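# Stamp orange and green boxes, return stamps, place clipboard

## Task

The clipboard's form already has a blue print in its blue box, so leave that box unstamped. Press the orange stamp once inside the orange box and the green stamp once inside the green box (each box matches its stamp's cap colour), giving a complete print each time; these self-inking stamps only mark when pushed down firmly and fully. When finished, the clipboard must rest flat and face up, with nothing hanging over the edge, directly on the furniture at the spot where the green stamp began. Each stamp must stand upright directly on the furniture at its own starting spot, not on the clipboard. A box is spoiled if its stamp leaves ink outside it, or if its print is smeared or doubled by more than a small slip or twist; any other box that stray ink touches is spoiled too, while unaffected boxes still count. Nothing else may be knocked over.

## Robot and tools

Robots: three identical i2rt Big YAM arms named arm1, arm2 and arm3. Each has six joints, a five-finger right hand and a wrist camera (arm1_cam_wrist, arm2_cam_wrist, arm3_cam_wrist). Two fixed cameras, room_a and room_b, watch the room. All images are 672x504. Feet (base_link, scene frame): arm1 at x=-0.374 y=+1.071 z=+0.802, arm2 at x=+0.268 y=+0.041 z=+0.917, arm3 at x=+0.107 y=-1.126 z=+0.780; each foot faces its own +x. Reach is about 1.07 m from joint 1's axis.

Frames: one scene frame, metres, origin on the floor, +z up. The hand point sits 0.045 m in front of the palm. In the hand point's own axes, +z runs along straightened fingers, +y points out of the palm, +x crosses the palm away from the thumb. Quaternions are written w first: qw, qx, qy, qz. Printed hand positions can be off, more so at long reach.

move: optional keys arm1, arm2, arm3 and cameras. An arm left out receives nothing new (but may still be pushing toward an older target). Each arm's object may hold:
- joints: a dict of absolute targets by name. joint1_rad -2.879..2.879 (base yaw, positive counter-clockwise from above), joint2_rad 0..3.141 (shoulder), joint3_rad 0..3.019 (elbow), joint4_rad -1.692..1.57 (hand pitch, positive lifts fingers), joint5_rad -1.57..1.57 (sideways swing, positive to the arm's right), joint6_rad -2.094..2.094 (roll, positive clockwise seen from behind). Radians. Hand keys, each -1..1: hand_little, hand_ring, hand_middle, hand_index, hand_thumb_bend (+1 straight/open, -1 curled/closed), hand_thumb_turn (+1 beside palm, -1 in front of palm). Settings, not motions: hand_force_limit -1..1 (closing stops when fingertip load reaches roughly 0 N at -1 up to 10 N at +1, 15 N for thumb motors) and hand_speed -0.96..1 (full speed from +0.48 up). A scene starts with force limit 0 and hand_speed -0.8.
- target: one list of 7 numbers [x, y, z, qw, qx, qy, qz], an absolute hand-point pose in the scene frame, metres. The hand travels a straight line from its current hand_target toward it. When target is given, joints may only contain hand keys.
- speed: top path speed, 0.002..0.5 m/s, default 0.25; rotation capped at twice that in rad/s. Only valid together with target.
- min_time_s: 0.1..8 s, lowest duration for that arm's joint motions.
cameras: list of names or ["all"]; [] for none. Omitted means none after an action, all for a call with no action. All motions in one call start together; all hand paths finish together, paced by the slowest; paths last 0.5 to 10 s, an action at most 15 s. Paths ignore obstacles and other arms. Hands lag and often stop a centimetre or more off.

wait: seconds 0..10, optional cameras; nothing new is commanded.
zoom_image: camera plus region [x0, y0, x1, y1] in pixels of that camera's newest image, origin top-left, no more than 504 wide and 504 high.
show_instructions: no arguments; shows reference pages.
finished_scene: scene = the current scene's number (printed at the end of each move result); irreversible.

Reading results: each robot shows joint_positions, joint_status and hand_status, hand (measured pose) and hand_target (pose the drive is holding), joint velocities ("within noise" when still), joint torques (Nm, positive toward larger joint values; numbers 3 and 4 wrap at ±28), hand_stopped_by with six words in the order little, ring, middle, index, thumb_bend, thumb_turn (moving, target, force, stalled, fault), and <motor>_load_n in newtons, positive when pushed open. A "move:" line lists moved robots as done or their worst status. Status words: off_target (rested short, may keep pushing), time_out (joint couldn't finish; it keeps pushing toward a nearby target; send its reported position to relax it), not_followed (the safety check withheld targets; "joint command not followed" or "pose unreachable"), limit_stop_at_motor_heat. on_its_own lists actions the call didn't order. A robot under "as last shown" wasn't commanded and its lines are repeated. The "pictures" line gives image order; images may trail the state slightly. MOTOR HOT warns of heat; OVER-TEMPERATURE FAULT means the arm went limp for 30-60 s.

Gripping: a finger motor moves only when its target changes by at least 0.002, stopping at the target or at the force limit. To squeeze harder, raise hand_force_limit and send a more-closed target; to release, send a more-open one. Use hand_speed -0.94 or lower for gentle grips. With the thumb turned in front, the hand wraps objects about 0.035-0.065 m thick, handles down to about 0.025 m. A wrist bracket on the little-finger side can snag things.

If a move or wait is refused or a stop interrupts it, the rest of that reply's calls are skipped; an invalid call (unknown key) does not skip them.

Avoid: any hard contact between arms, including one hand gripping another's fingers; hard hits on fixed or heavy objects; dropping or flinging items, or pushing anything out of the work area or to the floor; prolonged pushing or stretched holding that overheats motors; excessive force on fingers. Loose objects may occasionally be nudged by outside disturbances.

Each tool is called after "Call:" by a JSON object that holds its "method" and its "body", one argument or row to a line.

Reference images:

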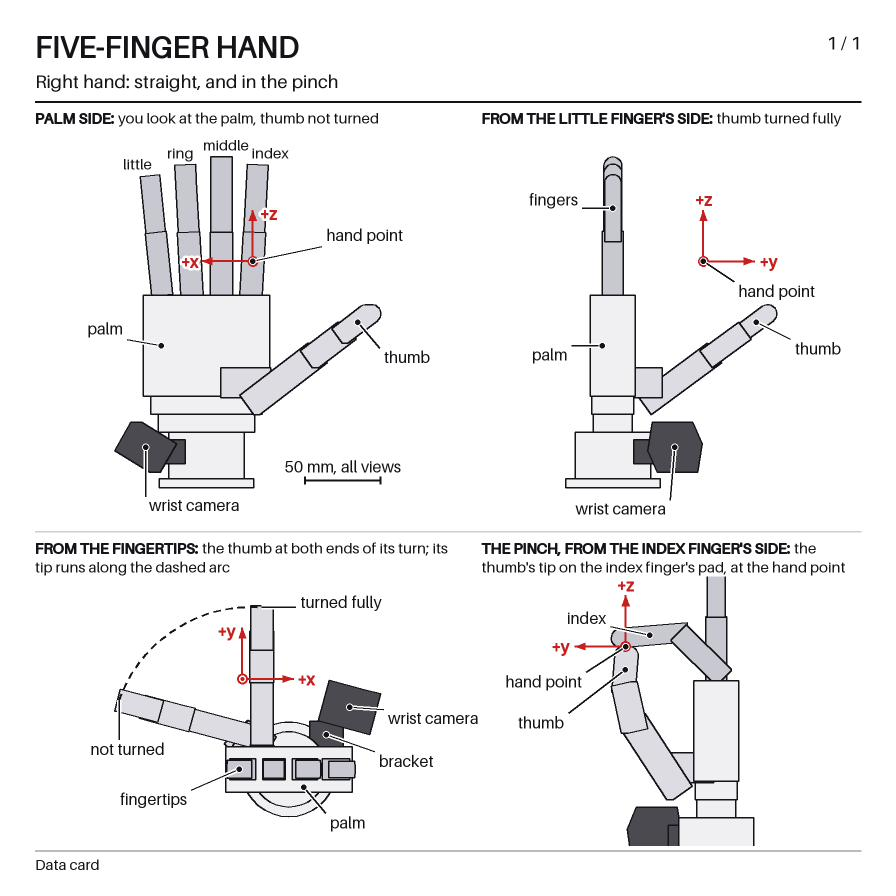

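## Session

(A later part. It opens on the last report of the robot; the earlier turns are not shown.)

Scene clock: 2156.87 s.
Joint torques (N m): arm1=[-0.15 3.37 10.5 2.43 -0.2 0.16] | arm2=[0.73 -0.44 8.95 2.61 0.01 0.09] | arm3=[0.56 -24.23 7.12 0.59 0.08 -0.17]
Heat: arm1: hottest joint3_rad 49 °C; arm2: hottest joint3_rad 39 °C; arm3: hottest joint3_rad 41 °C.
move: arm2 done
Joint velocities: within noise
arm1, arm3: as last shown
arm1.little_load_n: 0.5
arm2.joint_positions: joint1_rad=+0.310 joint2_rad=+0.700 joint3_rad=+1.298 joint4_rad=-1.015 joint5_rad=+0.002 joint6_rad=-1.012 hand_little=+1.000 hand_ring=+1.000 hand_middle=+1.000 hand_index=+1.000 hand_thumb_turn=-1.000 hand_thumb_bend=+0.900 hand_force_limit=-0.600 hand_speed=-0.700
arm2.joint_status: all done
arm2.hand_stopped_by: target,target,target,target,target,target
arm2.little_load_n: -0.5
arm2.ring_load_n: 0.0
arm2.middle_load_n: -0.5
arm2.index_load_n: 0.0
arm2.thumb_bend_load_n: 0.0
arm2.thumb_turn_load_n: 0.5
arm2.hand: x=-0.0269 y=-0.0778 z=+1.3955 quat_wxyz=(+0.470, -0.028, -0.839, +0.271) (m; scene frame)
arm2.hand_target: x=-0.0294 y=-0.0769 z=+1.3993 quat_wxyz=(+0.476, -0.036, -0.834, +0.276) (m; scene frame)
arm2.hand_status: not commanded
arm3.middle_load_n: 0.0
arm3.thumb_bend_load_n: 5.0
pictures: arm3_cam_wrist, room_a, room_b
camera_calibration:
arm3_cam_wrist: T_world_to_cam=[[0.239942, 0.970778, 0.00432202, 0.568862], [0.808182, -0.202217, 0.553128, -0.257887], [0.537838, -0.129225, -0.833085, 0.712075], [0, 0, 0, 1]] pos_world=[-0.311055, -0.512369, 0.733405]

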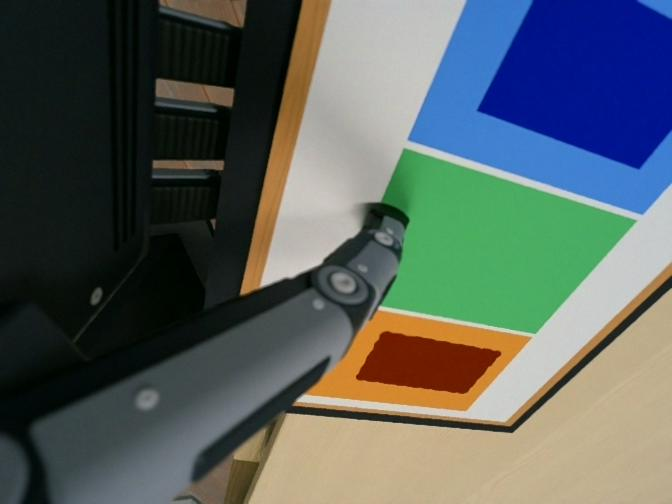

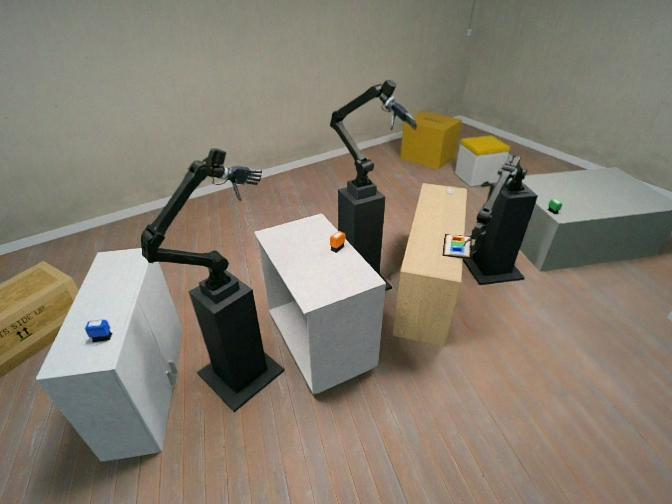

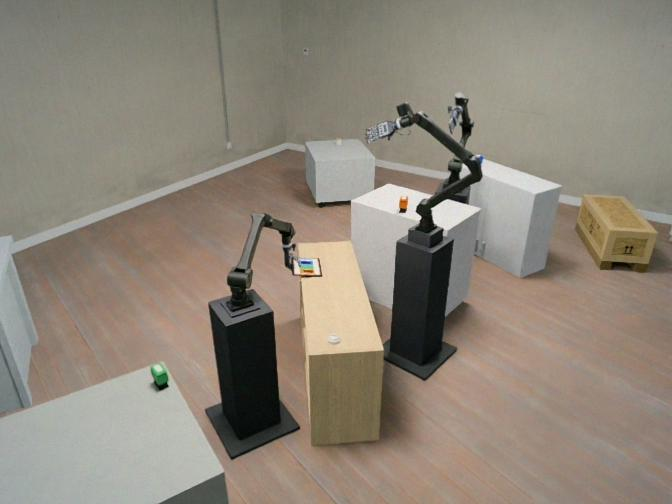

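Call:
{"method": "move", "body": {
  "cameras": ["all"]
}}

Scene clock: 2192.67 s.
Joint torques (N m): arm1=[-0.09 3.14 10.48 2.45 -0.2 0.16] | arm2=[0.79 -0.5 8.92 2.61 0 0.1] | arm3=[0.62 -24.29 7.13 0.61 0.08 -0.17]
Heat: arm1: hottest joint3_rad 49 °C; arm2: hottest joint3_rad 36 °C; arm3: hottest joint3_rad 41 °C.
Joint velocities: within noise
arm1.joint_positions: joint1_rad=+1.491 joint2_rad=+0.614 joint3_rad=+1.322 joint4_rad=-1.165 joint5_rad=+0.001 joint6_rad=-1.311 hand_little=+1.000 hand_ring=+1.000 hand_middle=+1.000 hand_index=+1.000 hand_thumb_turn=+1.000 hand_thumb_bend=+1.000 hand_force_limit=+0.000 hand_speed=-0.800
arm1.joint_status: not commanded
arm1.hand_stopped_by: target,target,target,target,target,target
arm1.little_load_n: 0.0
arm1.ring_load_n: 0.0
arm1.middle_load_n: -0.5
arm1.index_load_n: 0.0
arm1.thumb_bend_load_n: 0.0
arm1.thumb_turn_load_n: 0.0
arm1.hand: x=-0.3025 y=+0.8150 z=+1.2963 quat_wxyz=(+0.219, +0.658, -0.535, +0.482) (m; scene frame)
arm1.hand_target: x=-0.3003 y=+0.8175 z=+1.3067 quat_wxyz=(+0.217, +0.653, -0.532, +0.494) (m; scene frame)
arm1.hand_status: not commanded
arm2.joint_positions: joint1_rad=+0.310 joint2_rad=+0.700 joint3_rad=+1.298 joint4_rad=-1.015 joint5_rad=+0.002 joint6_rad=-1.012 hand_little=+1.000 hand_ring=+1.000 hand_middle=+1.000 hand_index=+1.000 hand_thumb_turn=-1.000 hand_thumb_bend=+0.900 hand_force_limit=-0.600 hand_speed=-0.700
arm2.joint_status: all done
arm2.hand_stopped_by: target,target,target,target,target,target
arm2.little_load_n: 0.0
arm2.ring_load_n: 0.0
arm2.middle_load_n: 0.0
arm2.index_load_n: 0.0
arm2.thumb_bend_load_n: 0.0
arm2.thumb_turn_load_n: 0.5
arm2.hand: x=-0.0269 y=-0.0778 z=+1.3955 quat_wxyz=(+0.470, -0.028, -0.839, +0.271) (m; scene frame)
arm2.hand_target: x=-0.0294 y=-0.0769 z=+1.3993 quat_wxyz=(+0.476, -0.036, -0.834, +0.276) (m; scene frame)
arm2.hand_status: not commanded
arm3.joint_positions: joint1_rad=-0.801 joint2_rad=+2.502 joint3_rad=+2.018 joint4_rad=-1.106 joint5_rad=+0.004 joint6_rad=-1.921 hand_little=-0.191 hand_ring=-0.232 hand_middle=-0.250 hand_index=-0.274 hand_thumb_turn=-1.000 hand_thumb_bend=+0.371 hand_force_limit=+0.100 hand_speed=-0.920
arm3.joint_status: not commanded
arm3.hand_stopped_by: force,force,force,force,force,target
arm3.little_load_n: 0.0
arm3.ring_load_n: 0.0
arm3.middle_load_n: 0.0
arm3.index_load_n: 5.5
arm3.thumb_bend_load_n: 4.5
arm3.thumb_turn_load_n: 1.5
arm3.hand: x=-0.2551 y=-0.5340 z=+0.6343 quat_wxyz=(+0.010, +0.283, +0.959, -0.005) (m; scene frame)
arm3.hand_target: x=-0.2600 y=-0.5300 z=+0.6478 quat_wxyz=(+0.000, +0.276, +0.961, +0.000) (m; scene frame)
arm3.hand_status: not commanded
pictures: arm1_cam_wrist, arm2_cam_wrist, arm3_cam_wrist, room_a, room_b
camera_calibration:
arm1_cam_wrist: T_world_to_cam=[[-0.879028, -0.476276, 0.021699, 0.0950022], [-0.402687, 0.717304, -0.568611, 0.0360828], [0.255251, -0.508563, -0.82232, 1.67305], [0, 0, 0, 1]] pos_world=[-0.329009, 0.870219, 1.39424]
arm2_cam_wrist: T_world_to_cam=[[-0.358118, 0.900617, -0.246254, 0.400049], [0.832131, 0.188251, -0.521651, 0.759395], [-0.42345, -0.391728, -0.816847, 1.21102], [0, 0, 0, 1]] pos_world=[0.0241564, -0.0288562, 1.48387]
arm3_cam_wrist: T_world_to_cam=[[0.239942, 0.970778, 0.00432202, 0.568862], [0.808182, -0.202217, 0.553128, -0.257887], [0.537838, -0.129225, -0.833085, 0.712075], [0, 0, 0, 1]] pos_world=[-0.311055, -0.512369, 0.733405]

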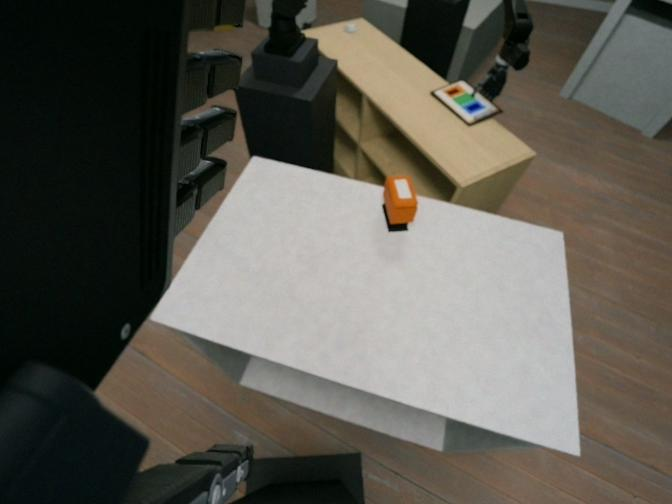

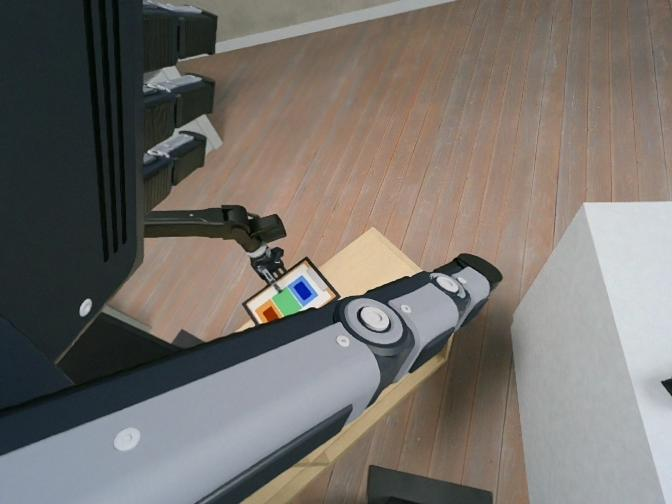

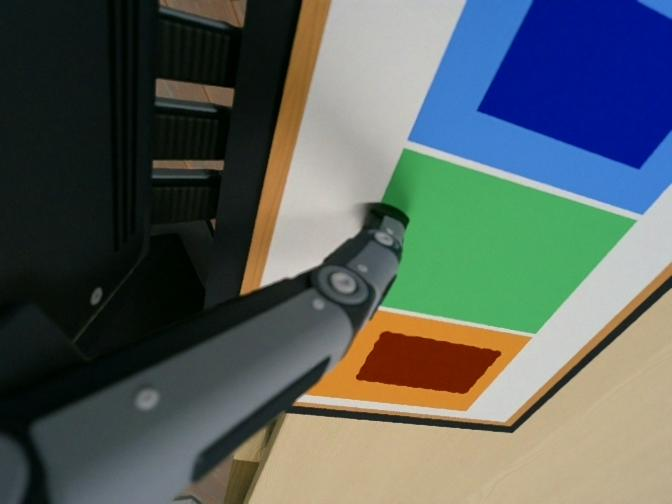

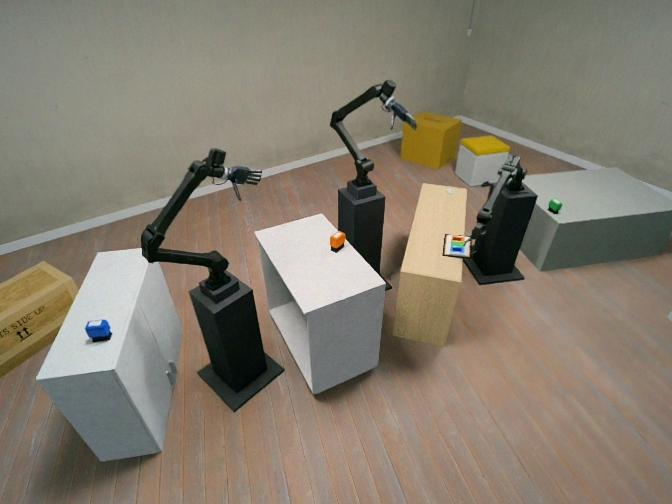

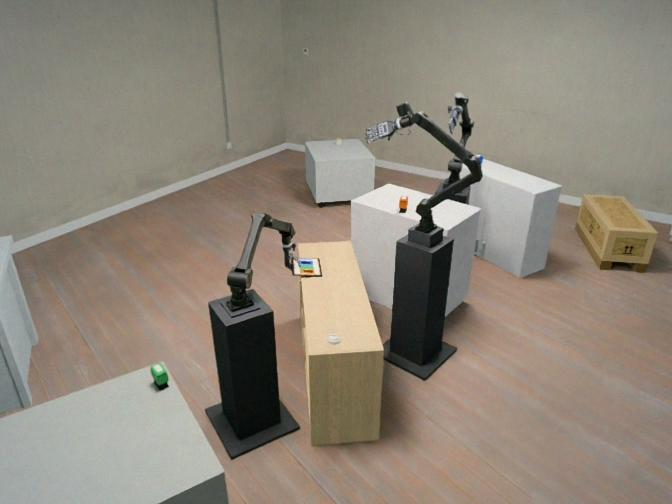

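Call:
{"method": "move", "body": {
  "arm3": {"joints": {"hand_middle": -0.7, "hand_ring": -0.7, "hand_index": -0.7, "hand_force_limit": 0.3, "hand_speed": -0.92}},
  "cameras": ["arm3_cam_wrist"]
}}

Scene clock: 2199.47 s.
Joint torques (N m): arm1=[-0.32 3.6 10.37 2.48 -0.21 0.15] | arm2=[0.67 -0.5 8.95 2.61 0.01 0.09] | arm3=[0.56 -24.35 7.12 0.58 0.08 -0.17]
Heat: arm1: hottest joint3_rad 49 °C; arm2: hottest joint3_rad 36 °C; arm3: hottest joint3_rad 41 °C.
move: arm3 off_target
Joint velocities: within noise
arm1, arm2: as last shown
arm1.middle_load_n: 0.0
arm2.thumb_turn_load_n: 0.0
arm3.joint_positions: joint1_rad=-0.801 joint2_rad=+2.502 joint3_rad=+2.018 joint4_rad=-1.106 joint5_rad=+0.004 joint6_rad=-1.921 hand_little=-0.191 hand_ring=-0.296 hand_middle=-0.269 hand_index=-0.279 hand_thumb_turn=-1.000 hand_thumb_bend=+0.371 hand_force_limit=+0.300 hand_speed=-0.920
arm3.joint_status: hand_ring off_target (ended at -0.296, target -0.700); hand_middle off_target (ended at -0.269, target -0.700); hand_index off_target (ended at -0.279, target -0.700); the others done
arm3.hand_stopped_by: force,force,force,force,force,target
arm3.little_load_n: 0.0
arm3.ring_load_n: 8.0
arm3.middle_load_n: 5.5
arm3.index_load_n: 5.0
arm3.thumb_bend_load_n: 7.0
arm3.thumb_turn_load_n: 2.5
arm3.hand: x=-0.2551 y=-0.5340 z=+0.6343 quat_wxyz=(+0.010, +0.283, +0.959, -0.005) (m; scene frame)
arm3.hand_target: x=-0.2600 y=-0.5300 z=+0.6478 quat_wxyz=(+0.000, +0.276, +0.961, +0.000) (m; scene frame)
arm3.hand_status: not commanded
pictures: arm3_cam_wrist
camera_calibration:
arm3_cam_wrist: T_world_to_cam=[[0.239942, 0.970778, 0.00432202, 0.568862], [0.808182, -0.202217, 0.553128, -0.257887], [0.537838, -0.129225, -0.833085, 0.712075], [0, 0, 0, 1]] pos_world=[-0.311055, -0.512369, 0.733405]

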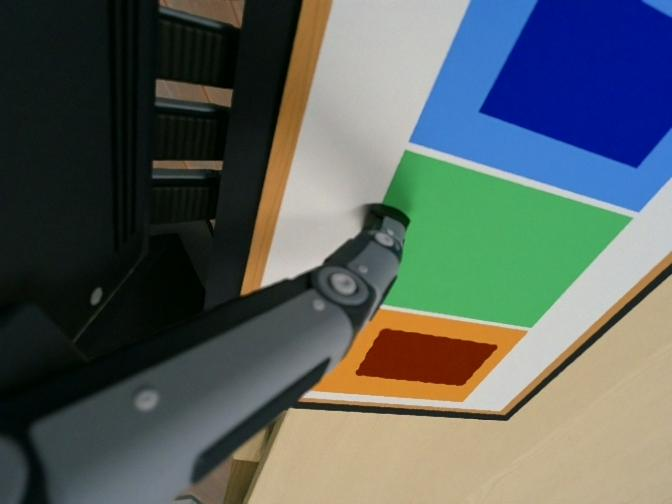

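Call:
{"method": "move", "body": {
  "arm3": {"target": [-0.26, -0.53, 0.80, 0, 0.276, 0.961, 0], "speed": 0.1},
  "cameras": ["arm3_cam_wrist", "room_a", "room_b"]
}}

Call:
{"method": "zoom_image", "body": {
  "camera": "room_b",
  "region": [200, 180, 400, 330]
}}

Scene clock: 2206.80 s.
Joint torques (N m): arm1=[0.03 3.31 10.48 2.4 -0.23 0.13] | arm2=[0.67 -0.5 8.92 2.62 0 0.09] | arm3=[0.62 -24.7 12.89 -0.05 0.23 -0.11]
Heat: arm1: hottest joint3_rad 50 °C; arm2: hottest joint3_rad 36 °C; arm3: hottest joint3_rad 41 °C.
move: arm3 off_target
Joint velocities: within noise
arm1, arm2: as last shown
arm2.thumb_turn_load_n: 0.5
arm3.joint_positions: joint1_rad=-0.801 joint2_rad=+2.339 joint3_rad=+2.039 joint4_rad=-1.360 joint5_rad=+0.001 joint6_rad=-1.926 hand_little=-0.191 hand_ring=-0.297 hand_middle=-0.270 hand_index=-0.280 hand_thumb_turn=-1.000 hand_thumb_bend=+0.371 hand_force_limit=+0.300 hand_speed=-0.920
arm3.joint_status: not commanded
arm3.hand_stopped_by: force,force,force,force,force,target
arm3.little_load_n: 0.0
arm3.ring_load_n: 0.0
arm3.middle_load_n: 3.5
arm3.index_load_n: 0.0
arm3.thumb_bend_load_n: 9.0
arm3.thumb_turn_load_n: 0.0
arm3.hand: x=-0.2412 y=-0.5532 z=+0.7544 quat_wxyz=(+0.037, +0.280, +0.959, -0.027) (m; scene frame)
arm3.hand_target: x=-0.2584 y=-0.5325 z=+0.8008 quat_wxyz=(+0.000, +0.276, +0.961, +0.000) (m; scene frame)
arm3.hand_status: off_target (0.055 m and 5.3 deg from the pose sent, 0.166 m and 1.5 deg at the start)
pictures: arm3_cam_wrist, room_a, room_b
camera_calibration:
arm3_cam_wrist: T_world_to_cam=[[0.235336, 0.970955, -0.0431571, 0.618563], [0.78645, -0.16415, 0.595443, -0.355535], [0.571064, -0.17407, -0.802238, 0.762042], [0, 0, 0, 1]] pos_world=[-0.301135, -0.52631, 0.849734]

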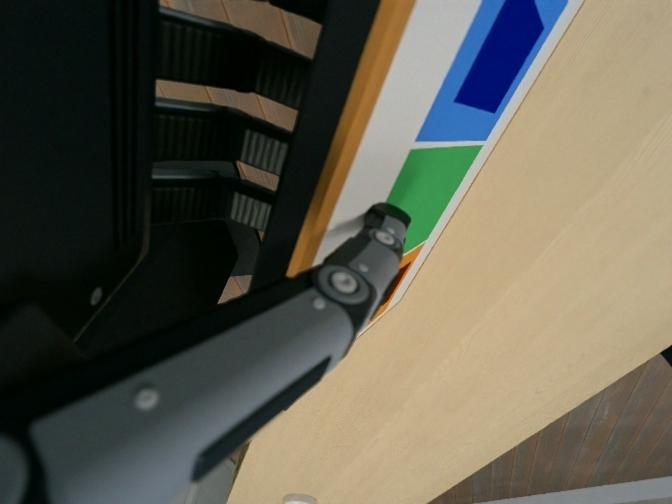

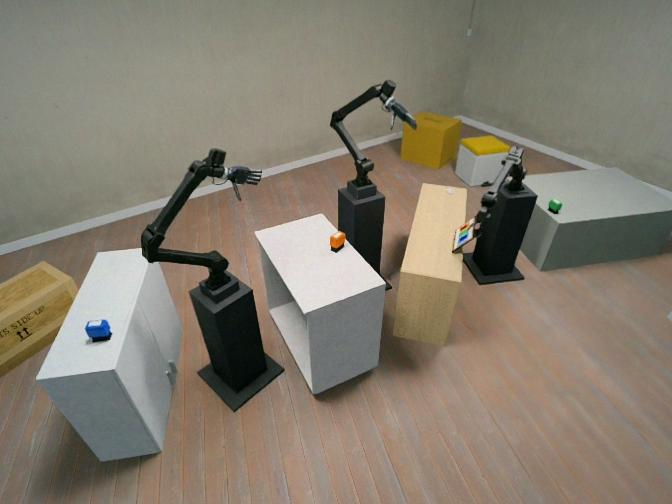

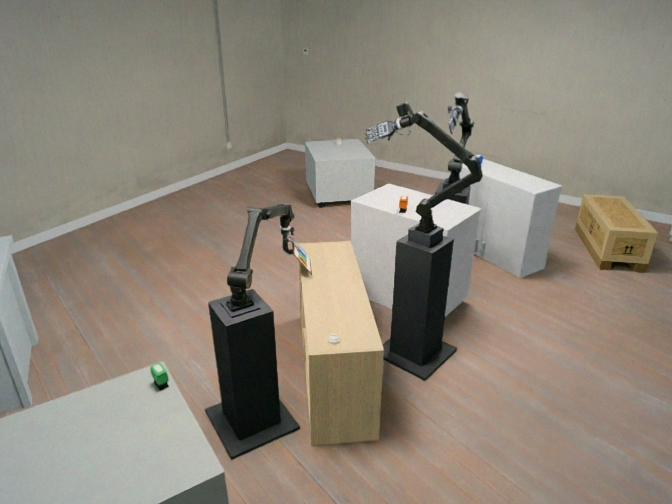

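Scaled by 2.520 from the camera's 672x504 image, which has a finer 960x720 frame.

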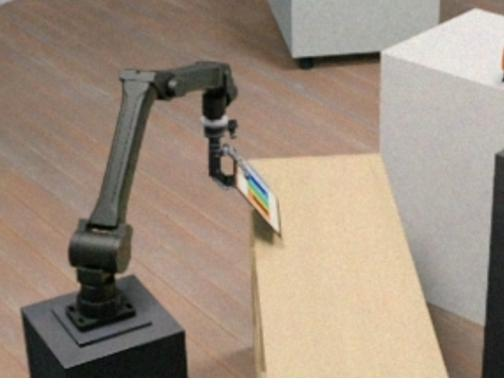

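Call:
{"method": "move", "body": {
  "arm3": {"joints": {"hand_middle": -0.75, "hand_ring": -0.75, "hand_index": -0.75, "hand_force_limit": 0.4, "hand_speed": -0.92}},
  "cameras": ["arm3_cam_wrist"]
}}

Scene clock: 2228.10 s.
Joint torques (N m): arm1=[-0.56 3.37 10.61 2.39 -0.22 0.13] | arm2=[0.67 -0.5 8.94 2.61 0 0.09] | arm3=[0.67 -24.64 12.83 0.03 0.25 -0.11]
Heat: arm1: hottest joint3_rad 50 °C; arm2: hottest joint3_rad 36 °C; arm3: hottest joint3_rad 44 °C.
move: arm3 off_target
Joint velocities: within noise
arm1, arm2: as last shown
arm2.ring_load_n: -0.5
arm2.middle_load_n: -0.5
arm2.thumb_turn_load_n: 0.0
arm3.joint_positions: joint1_rad=-0.801 joint2_rad=+2.339 joint3_rad=+2.039 joint4_rad=-1.361 joint5_rad=+0.001 joint6_rad=-1.927 hand_little=-0.191 hand_ring=-0.451 hand_middle=-0.275 hand_index=-0.382 hand_thumb_turn=-1.000 hand_thumb_bend=+0.374 hand_force_limit=+0.400 hand_speed=-0.920
arm3.joint_status: hand_ring off_target (ended at -0.451, target -0.750); hand_middle off_target (ended at -0.275, target -0.750); hand_index off_target (ended at -0.382, target -0.750); the others done
arm3.hand_stopped_by: force,force,force,force,force,target
arm3.little_load_n: 0.0
arm3.ring_load_n: 7.0
arm3.middle_load_n: 1.5
arm3.index_load_n: 6.0
arm3.thumb_bend_load_n: 21.0
arm3.thumb_turn_load_n: 1.5
arm3.hand: x=-0.2412 y=-0.5533 z=+0.7544 quat_wxyz=(+0.037, +0.280, +0.959, -0.028) (m; scene frame)
arm3.hand_target: x=-0.2583 y=-0.5325 z=+0.8008 quat_wxyz=(+0.000, +0.276, +0.961, +0.000) (m; scene frame)
arm3.hand_status: not commanded
pictures: arm3_cam_wrist
camera_calibration:
arm3_cam_wrist: T_world_to_cam=[[0.234978, 0.971019, -0.043679, 0.619029], [0.786573, -0.163559, 0.595443, -0.355202], [0.571042, -0.174273, -0.802209, 0.761887], [0, 0, 0, 1]] pos_world=[-0.301135, -0.52641, 0.849734]

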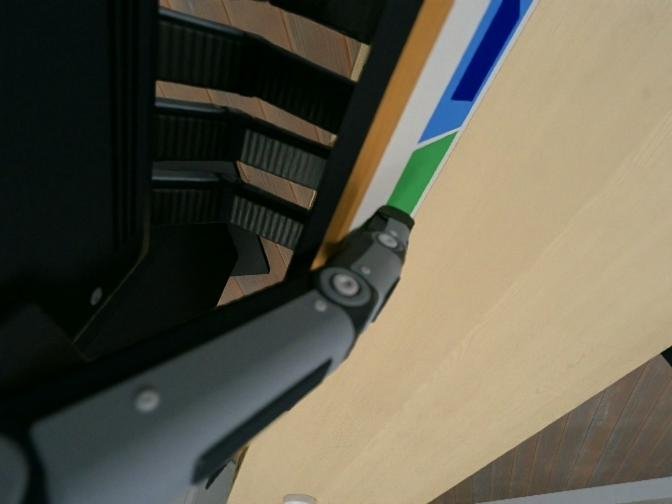

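Call:
{"method": "move", "body": {
  "arm3": {"target": [-0.26, -0.54, 1.0, 0, 0.276, 0.961, 0], "speed": 0.12},
  "cameras": ["arm3_cam_wrist", "room_b"]
}}

Call:
{"method": "zoom_image", "body": {
  "camera": "room_b",
  "region": [200, 130, 400, 280]
}}

Scene clock: 2236.97 s.
Joint torques (N m): arm1=[-0.44 3.19 10.55 2.28 -0.22 0.11] | arm2=[0.62 -0.38 8.95 2.62 0 0.09] | arm3=[1.49 -23.88 13.34 0.24 0.52 -0.11]
Heat: arm1: hottest joint3_rad 50 °C; arm2: hottest joint3_rad 36 °C; arm3: hottest joint3_rad 45 °C.
move: arm3 off_target
Joint velocities: within noise
arm1, arm2: as last shown
arm2.ring_load_n: 0.0
arm3.joint_positions: joint1_rad=-0.801 joint2_rad=+2.212 joint3_rad=+2.346 joint4_rad=-1.703 joint5_rad=+0.004 joint6_rad=-1.927 hand_little=-0.191 hand_ring=-0.451 hand_middle=-0.275 hand_index=-0.382 hand_thumb_turn=-1.000 hand_thumb_bend=+0.374 hand_force_limit=+0.400 hand_speed=-0.920
arm3.joint_status: not commanded
arm3.hand_stopped_by: force,force,force,force,force,target
arm3.little_load_n: 0.0
arm3.ring_load_n: 7.5
arm3.middle_load_n: 1.5
arm3.index_load_n: 6.0
arm3.thumb_bend_load_n: 21.0
arm3.thumb_turn_load_n: 1.5
arm3.hand: x=-0.2450 y=-0.5467 z=+0.9543 quat_wxyz=(+0.001, +0.280, +0.960, +0.001) (m; scene frame)
arm3.hand_target: x=-0.2580 y=-0.5428 z=+0.9992 quat_wxyz=(-0.033, +0.271, +0.962, +0.030) (m; scene frame)
arm3.hand_status: off_target (0.049 m and 0.5 deg from the pose sent, 0.247 m and 5.3 deg at the start; a joint's target at an end of its range on 34 of 73 steps)
pictures: arm3_cam_wrist, room_b
camera_calibration:
arm3_cam_wrist: T_world_to_cam=[[0.23413, 0.972052, 0.0172494, 0.564444], [0.816249, -0.206179, 0.539655, -0.432943], [0.528129, -0.112269, -0.84171, 0.986708], [0, 0, 0, 1]] pos_world=[-0.299873, -0.527155, 1.05442]

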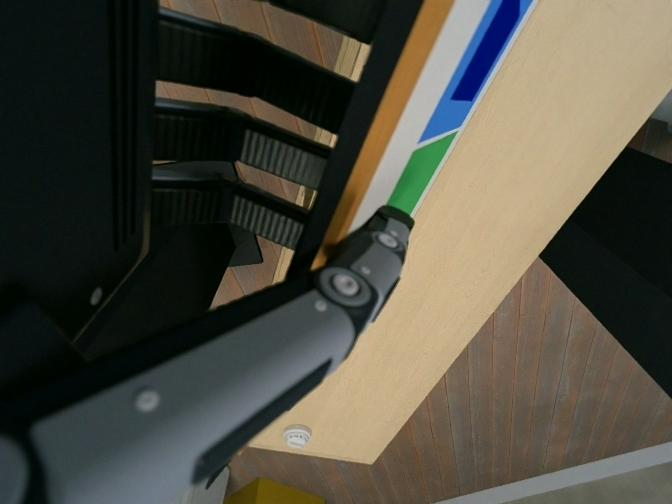

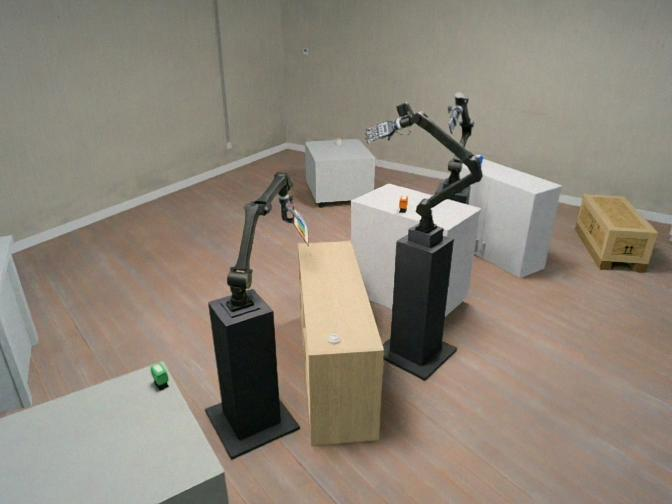

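Scaled by 2.520 from the camera's 672x504 image, which has a finer 960x720 frame.

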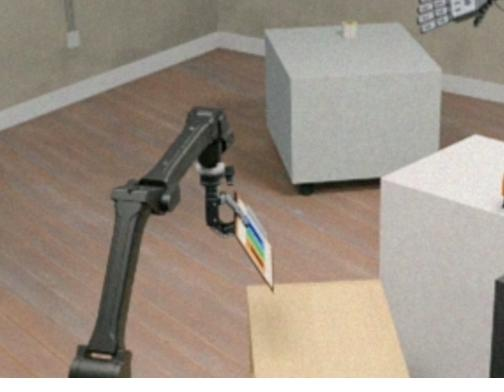

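Call:
{"method": "move", "body": {
  "arm3": {"joints": {"joint1_rad": 1.4, "joint6_rad": 1.25}, "min_time_s": 8},
  "cameras": ["arm3_cam_wrist", "room_a", "room_b"]
}}

Scene clock: 2256.50 s.
Joint torques (N m): arm1=[-0.5 3.55 10.47 2.44 -0.27 0.12] | arm2=[0.67 -0.5 8.95 2.63 0.01 0.1] | arm3=[0.44 -23.3 13.53 0.21 0.12 0.05]
Heat: arm1: hottest joint3_rad 50 °C; arm2: hottest joint3_rad 36 °C; arm3: hottest joint3_rad 51 °C.
move: arm3 done
Joint velocities: within noise
arm1, arm2: as last shown
arm1.middle_load_n: -0.5
arm2.ring_load_n: -0.5
arm2.middle_load_n: 0.0
arm2.thumb_turn_load_n: 0.5
arm3.joint_positions: joint1_rad=+1.401 joint2_rad=+2.212 joint3_rad=+2.346 joint4_rad=-1.703 joint5_rad=+0.011 joint6_rad=+1.241 hand_little=-0.191 hand_ring=-0.451 hand_middle=-0.275 hand_index=-0.382 hand_thumb_turn=-1.000 hand_thumb_bend=+0.374 hand_force_limit=+0.400 hand_speed=-0.920
arm3.joint_status: all done
arm3.hand_stopped_by: force,force,force,force,force,target
arm3.little_load_n: 0.0
arm3.ring_load_n: 7.5
arm3.middle_load_n: 1.5
arm3.index_load_n: 5.5
arm3.thumb_bend_load_n: 21.0
arm3.thumb_turn_load_n: 1.5
arm3.hand: x=-0.0304 y=-1.8063 z=+0.9573 quat_wxyz=(-0.003, +0.693, +0.720, -0.004) (m; scene frame)
arm3.hand_target: x=-0.0345 y=-1.8158 z=+1.0034 quat_wxyz=(+0.018, +0.697, +0.716, -0.044) (m; scene frame)
arm3.hand_status: not commanded
pictures: arm3_cam_wrist, room_a, room_b
camera_calibration:
arm3_cam_wrist: T_world_to_cam=[[0.932624, 0.360815, 0.00492887, 0.667458], [0.302188, -0.788406, 0.535816, -1.93309], [0.197217, -0.498226, -0.84432, 0.029743], [0, 0, 0, 1]] pos_world=[-0.0441962, -1.75007, 1.0576]

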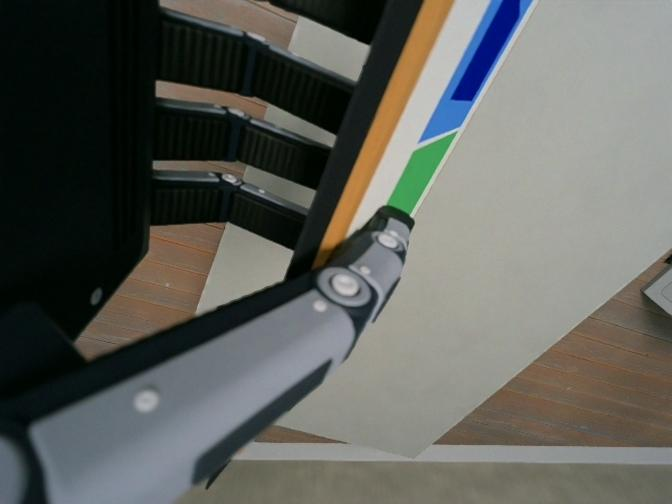

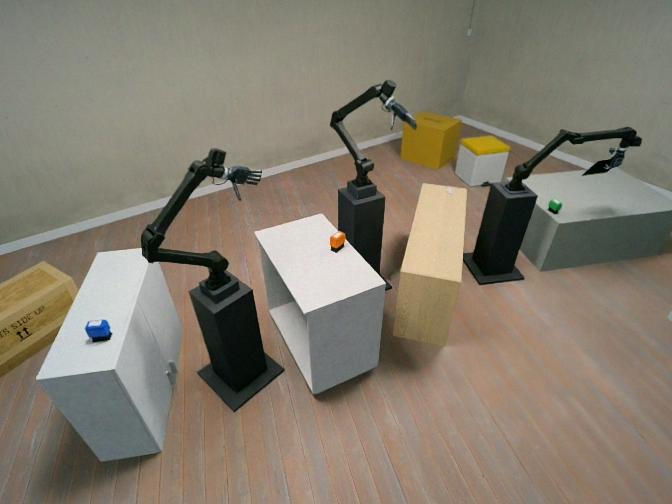

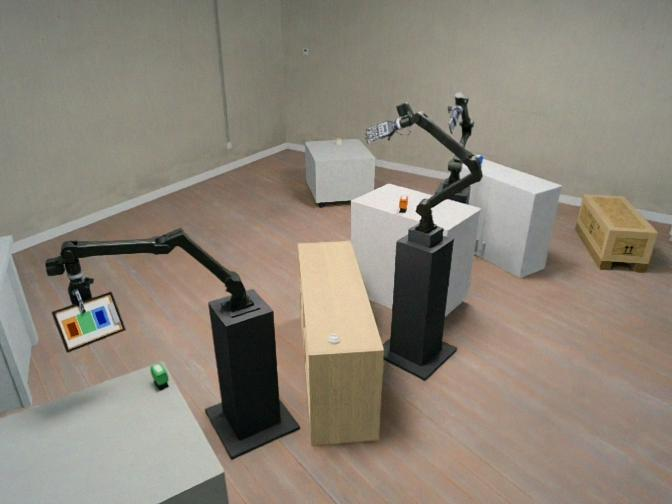

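Call:
{"method": "zoom_image", "body": {
  "camera": "arm3_cam_wrist",
  "region": [180, 0, 672, 504]
}}

Scaled by 1.000.

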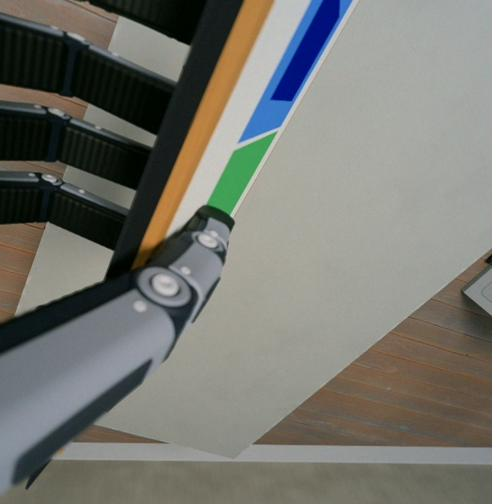

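Call:
{"method": "move", "body": {
  "arm3": {"target": [-0.05, -1.77, 0.74, 0, 0.7373, 0.6756, 0], "speed": 0.15},
  "cameras": ["arm3_cam_wrist", "room_a", "room_b"]
}}

Call:
{"method": "zoom_image", "body": {
  "camera": "room_b",
  "region": [0, 220, 260, 504]
}}

Call:
{"method": "zoom_image", "body": {
  "camera": "room_a",
  "region": [480, 100, 672, 280]
}}

Scene clock: 2395.40 s.
Joint torques (N m): arm1=[-0.85 3.14 10.4 2.36 -0.25 0.11] | arm2=[0.67 -0.5 8.92 2.62 0 0.1] | arm3=[-0.62 -21.01 7.76 0.8 -0.16 0.06]
Heat: arm1: hottest joint3_rad 50 °C; arm2: hottest joint3_rad 36 °C; arm3: hottest joint3_rad 60 °C.
move: arm3 off_target
Joint velocities: within noise
arm1, arm2: as last shown
arm1.middle_load_n: 0.0
arm2.ring_load_n: 0.0
arm3.joint_positions: joint1_rad=+1.369 joint2_rad=+2.220 joint3_rad=+1.749 joint4_rad=-1.128 joint5_rad=+0.008 joint6_rad=+1.312 hand_little=-0.191 hand_ring=-0.451 hand_middle=-0.275 hand_index=-0.382 hand_thumb_turn=-1.000 hand_thumb_bend=+0.374 hand_force_limit=+0.400 hand_speed=-0.920
arm3.joint_status: not commanded
arm3.hand_stopped_by: force,force,force,force,force,target
arm3.little_load_n: 0.5
arm3.ring_load_n: 7.5
arm3.middle_load_n: 1.5
arm3.index_load_n: 5.5
arm3.thumb_bend_load_n: 21.0
arm3.thumb_turn_load_n: 1.5
arm3.hand: x=-0.0400 y=-1.7647 z=+0.7301 quat_wxyz=(-0.009, +0.730, +0.684, +0.010) (m; scene frame)
arm3.hand_target: x=-0.0500 y=-1.7697 z=+0.7400 quat_wxyz=(+0.000, +0.737, +0.676, +0.000) (m; scene frame)
arm3.hand_status: off_target (0.015 m and 2.0 deg from the pose sent, 0.221 m and 7.2 deg at the start)
pictures: arm3_cam_wrist, room_a, room_b
camera_calibration:
arm3_cam_wrist: T_world_to_cam=[[0.964782, 0.261945, 0.0241053, 0.475313], [0.212426, -0.829875, 0.515928, -1.83791], [0.155149, -0.492638, -0.856293, -0.122547], [0, 0, 0, 1]] pos_world=[-0.0491411, -1.71011, 0.831834]

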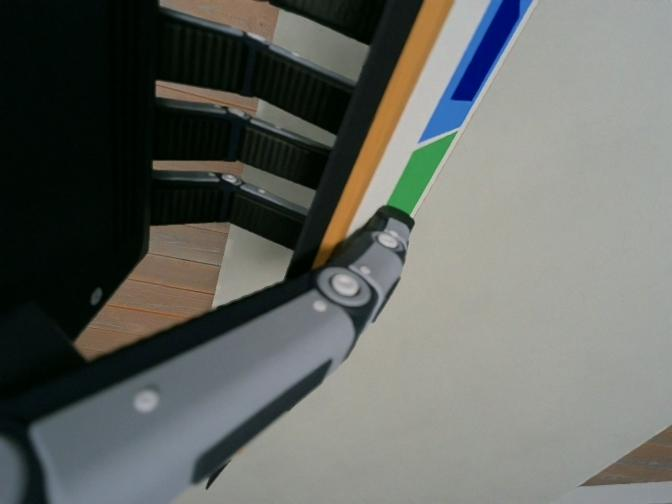

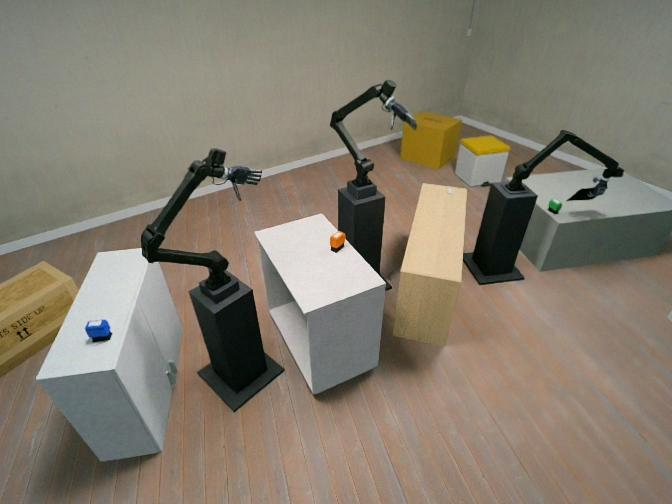

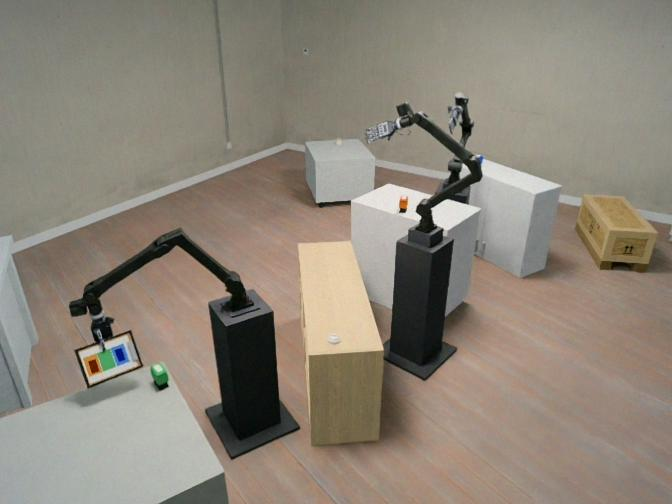

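Scaled by 1.775 from the camera's 672x504 image, which has a finer 960x720 frame.

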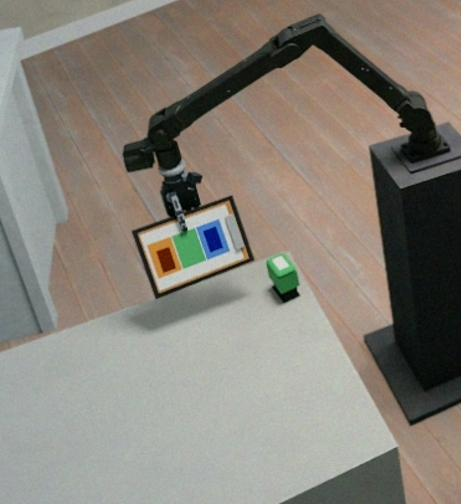

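Scaled by 2.625 from the camera's 672x504 image, which has a finer 960x720 frame.

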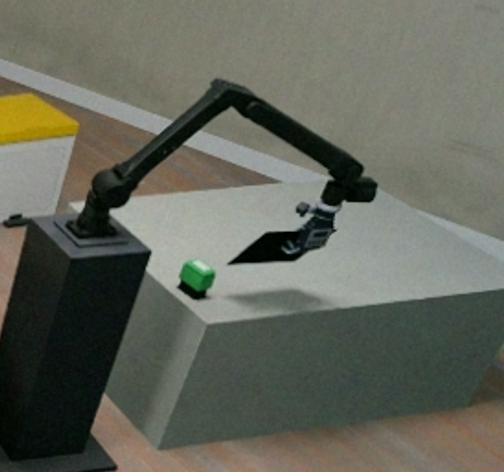

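Call:
{"method": "move", "body": {
  "arm3": {"target": [-0.05, -1.772, 0.655, 0, 0.7373, 0.6756, 0], "speed": 0.1},
  "cameras": ["arm3_cam_wrist", "room_b"]
}}

Call:
{"method": "zoom_image", "body": {
  "camera": "room_b",
  "region": [60, 270, 200, 410]
}}

Scene clock: 2410.07 s.
Joint torques (N m): arm1=[-0.09 2.55 10.52 2.54 -0.22 0.1] | arm2=[0.73 -0.44 8.95 2.61 0.01 0.09] | arm3=[-0.5 -21.01 7.05 0.8 -0.17 0.05]
Heat: arm1: hottest joint3_rad 50 °C; arm2: hottest joint3_rad 36 °C; arm3: hottest joint3_rad 55 °C.
move: arm3 off_target
Joint velocities: within noise
arm1, arm2: as last shown
arm2.thumb_turn_load_n: 0.0
arm3.joint_positions: joint1_rad=+1.369 joint2_rad=+2.336 joint3_rad=+1.726 joint4_rad=-0.980 joint5_rad=+0.008 joint6_rad=+1.313 hand_little=-0.191 hand_ring=-0.451 hand_middle=-0.275 hand_index=-0.382 hand_thumb_turn=-1.000 hand_thumb_bend=+0.374 hand_force_limit=+0.400 hand_speed=-0.920
arm3.joint_status: not commanded
arm3.hand_stopped_by: force,force,force,force,force,target
arm3.little_load_n: 0.0
arm3.ring_load_n: 7.0
arm3.middle_load_n: 1.5
arm3.index_load_n: 5.5
arm3.thumb_bend_load_n: 21.5
arm3.thumb_turn_load_n: 1.5
arm3.hand: x=-0.0409 y=-1.7680 z=+0.6501 quat_wxyz=(-0.007, +0.730, +0.683, +0.006) (m; scene frame)
arm3.hand_target: x=-0.0501 y=-1.7718 z=+0.6550 quat_wxyz=(+0.000, +0.737, +0.676, +0.000) (m; scene frame)
arm3.hand_status: off_target (0.011 m and 1.6 deg from the pose sent, 0.076 m and 2.0 deg at the start)
pictures: arm3_cam_wrist, room_b
camera_calibration:
arm3_cam_wrist: T_world_to_cam=[[0.965056, 0.261315, 0.0195336, 0.480833], [0.213075, -0.825919, 0.521974, -1.79603], [0.152533, -0.499572, -0.852737, -0.207169], [0, 0, 0, 1]] pos_world=[-0.0497425, -1.71252, 0.751427]

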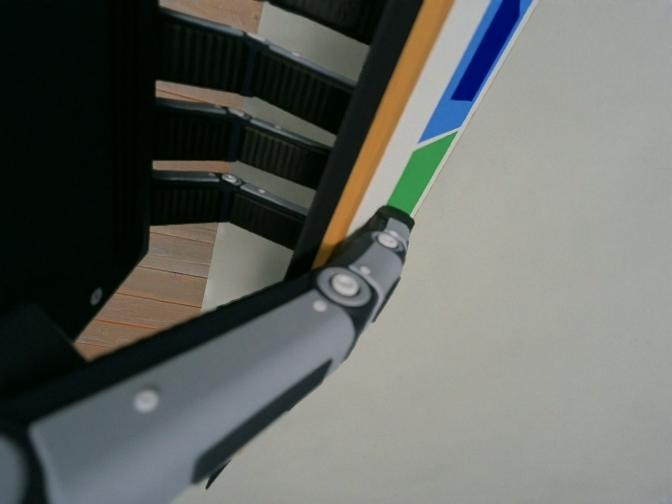

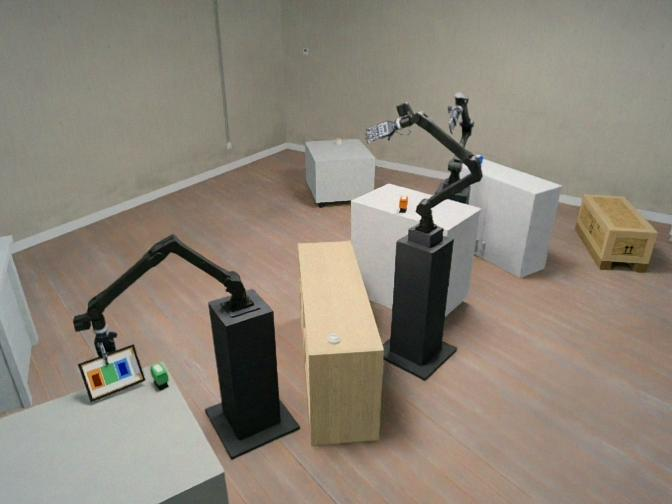

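Scaled by 3.600 from the camera's 672x504 image, which has a finer 960x720 frame.

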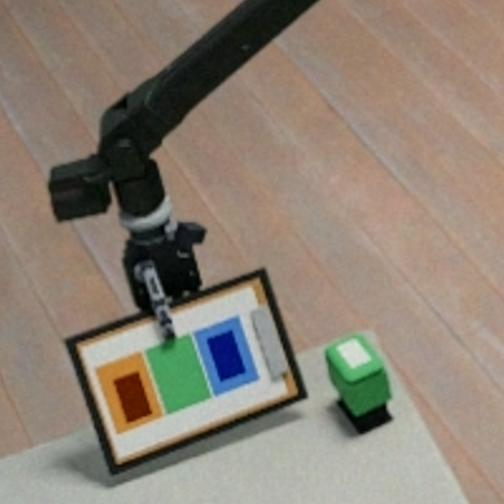

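Call:
{"method": "move", "body": {
  "arm3": {"target": [-0.05, -1.772, 0.615, 0, 0.7373, 0.6756, 0], "speed": 0.06},
  "cameras": ["arm3_cam_wrist", "room_b"]
}}

Call:
{"method": "zoom_image", "body": {
  "camera": "room_b",
  "region": [60, 290, 200, 430]
}}

Scene clock: 2417.93 s.
Joint torques (N m): arm1=[-0.38 3.37 10.58 2.39 -0.22 0.14] | arm2=[0.67 -0.44 8.96 2.61 0.01 0.09] | arm3=[0.03 -19.37 6.95 1.18 -0.03 0.05]
Heat: arm1: hottest joint3_rad 50 °C; arm2: hottest joint3_rad 36 °C; arm3: hottest joint3_rad 53 °C.
move: arm3 done
Joint velocities: within noise
arm1.joint_positions: joint1_rad=+1.491 joint2_rad=+0.614 joint3_rad=+1.322 joint4_rad=-1.165 joint5_rad=+0.001 joint6_rad=-1.311 hand_little=+1.000 hand_ring=+1.000 hand_middle=+1.000 hand_index=+1.000 hand_thumb_turn=+1.000 hand_thumb_bend=+1.000 hand_force_limit=+0.000 hand_speed=-0.800
arm1.joint_status: not commanded
arm1.hand_stopped_by: target,target,target,target,target,target
arm1.little_load_n: 0.0
arm1.ring_load_n: 0.0
arm1.middle_load_n: 0.0
arm1.index_load_n: 0.0
arm1.thumb_bend_load_n: 0.0
arm1.thumb_turn_load_n: 0.0
arm1.hand: x=-0.3025 y=+0.8150 z=+1.2963 quat_wxyz=(+0.219, +0.658, -0.535, +0.482) (m; scene frame)
arm1.hand_target: x=-0.3003 y=+0.8175 z=+1.3067 quat_wxyz=(+0.217, +0.653, -0.532, +0.494) (m; scene frame)
arm1.hand_status: not commanded
arm2.joint_positions: joint1_rad=+0.310 joint2_rad=+0.700 joint3_rad=+1.298 joint4_rad=-1.015 joint5_rad=+0.002 joint6_rad=-1.012 hand_little=+1.000 hand_ring=+1.000 hand_middle=+1.000 hand_index=+1.000 hand_thumb_turn=-1.000 hand_thumb_bend=+0.900 hand_force_limit=-0.600 hand_speed=-0.700
arm2.joint_status: not commanded
arm2.hand_stopped_by: target,target,target,target,target,target
arm2.little_load_n: 0.0
arm2.ring_load_n: 0.0
arm2.middle_load_n: 0.0
arm2.index_load_n: 0.0
arm2.thumb_bend_load_n: 0.0
arm2.thumb_turn_load_n: 0.0
arm2.hand: x=-0.0269 y=-0.0778 z=+1.3955 quat_wxyz=(+0.470, -0.028, -0.839, +0.271) (m; scene frame)
arm2.hand_target: x=-0.0294 y=-0.0769 z=+1.3993 quat_wxyz=(+0.476, -0.036, -0.834, +0.276) (m; scene frame)
arm2.hand_status: not commanded
arm3.joint_positions: joint1_rad=+1.363 joint2_rad=+2.380 joint3_rad=+1.726 joint4_rad=-0.926 joint5_rad=+0.005 joint6_rad=+1.313 hand_little=-0.191 hand_ring=-0.450 hand_middle=-0.276 hand_index=-0.382 hand_thumb_turn=-1.000 hand_thumb_bend=+0.374 hand_force_limit=+0.400 hand_speed=-0.920
arm3.joint_status: not commanded
arm3.hand_stopped_by: force,force,force,force,force,target
arm3.little_load_n: 0.0
arm3.ring_load_n: 10.5
arm3.middle_load_n: 0.0
arm3.index_load_n: 4.5
arm3.thumb_bend_load_n: 21.0
arm3.thumb_turn_load_n: 1.0
arm3.hand: x=-0.0451 y=-1.7699 z=+0.6233 quat_wxyz=(-0.003, +0.732, +0.681, +0.002) (m; scene frame)
arm3.hand_target: x=-0.0500 y=-1.7718 z=+0.6151 quat_wxyz=(+0.000, +0.737, +0.676, +0.000) (m; scene frame)
arm3.hand_status: done (0.010 m and 0.9 deg from the pose sent, 0.037 m and 1.6 deg at the start)
pictures: arm3_cam_wrist, room_b
camera_calibration:
arm3_cam_wrist: T_world_to_cam=[[0.966653, 0.255598, 0.0158451, 0.478184], [0.208415, -0.821149, 0.531298, -1.78028], [0.14881, -0.510278, -0.847037, -0.253071], [0, 0, 0, 1]] pos_world=[-0.0535407, -1.71324, 0.723922]

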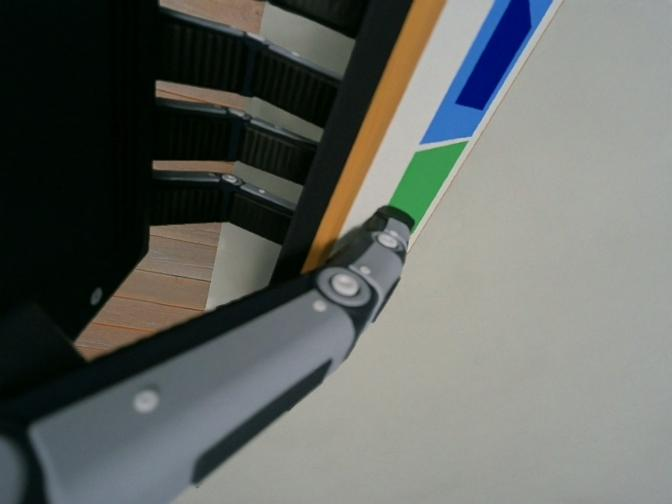

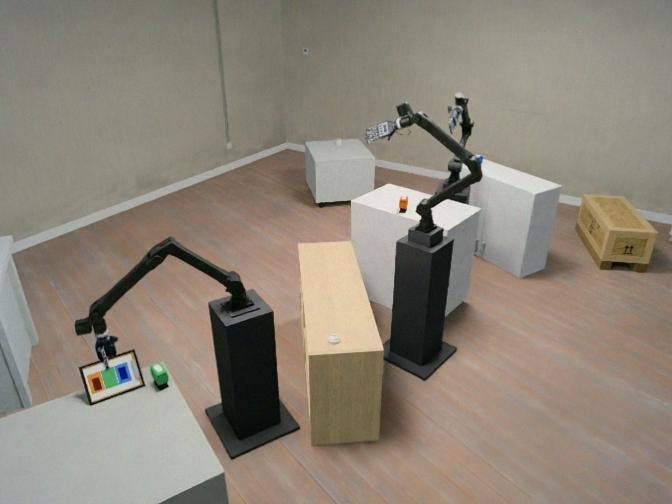

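Scaled by 3.600 from the camera's 672x504 image, which has a finer 960x720 frame.

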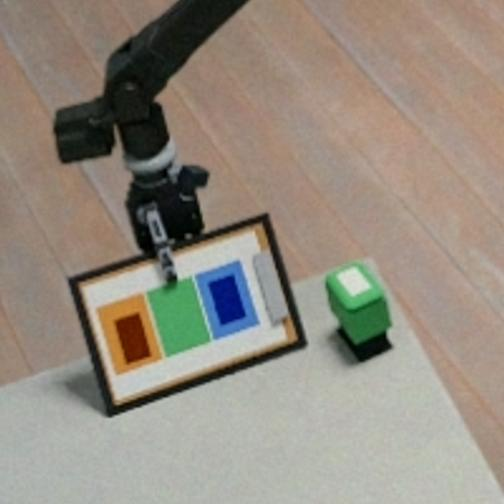

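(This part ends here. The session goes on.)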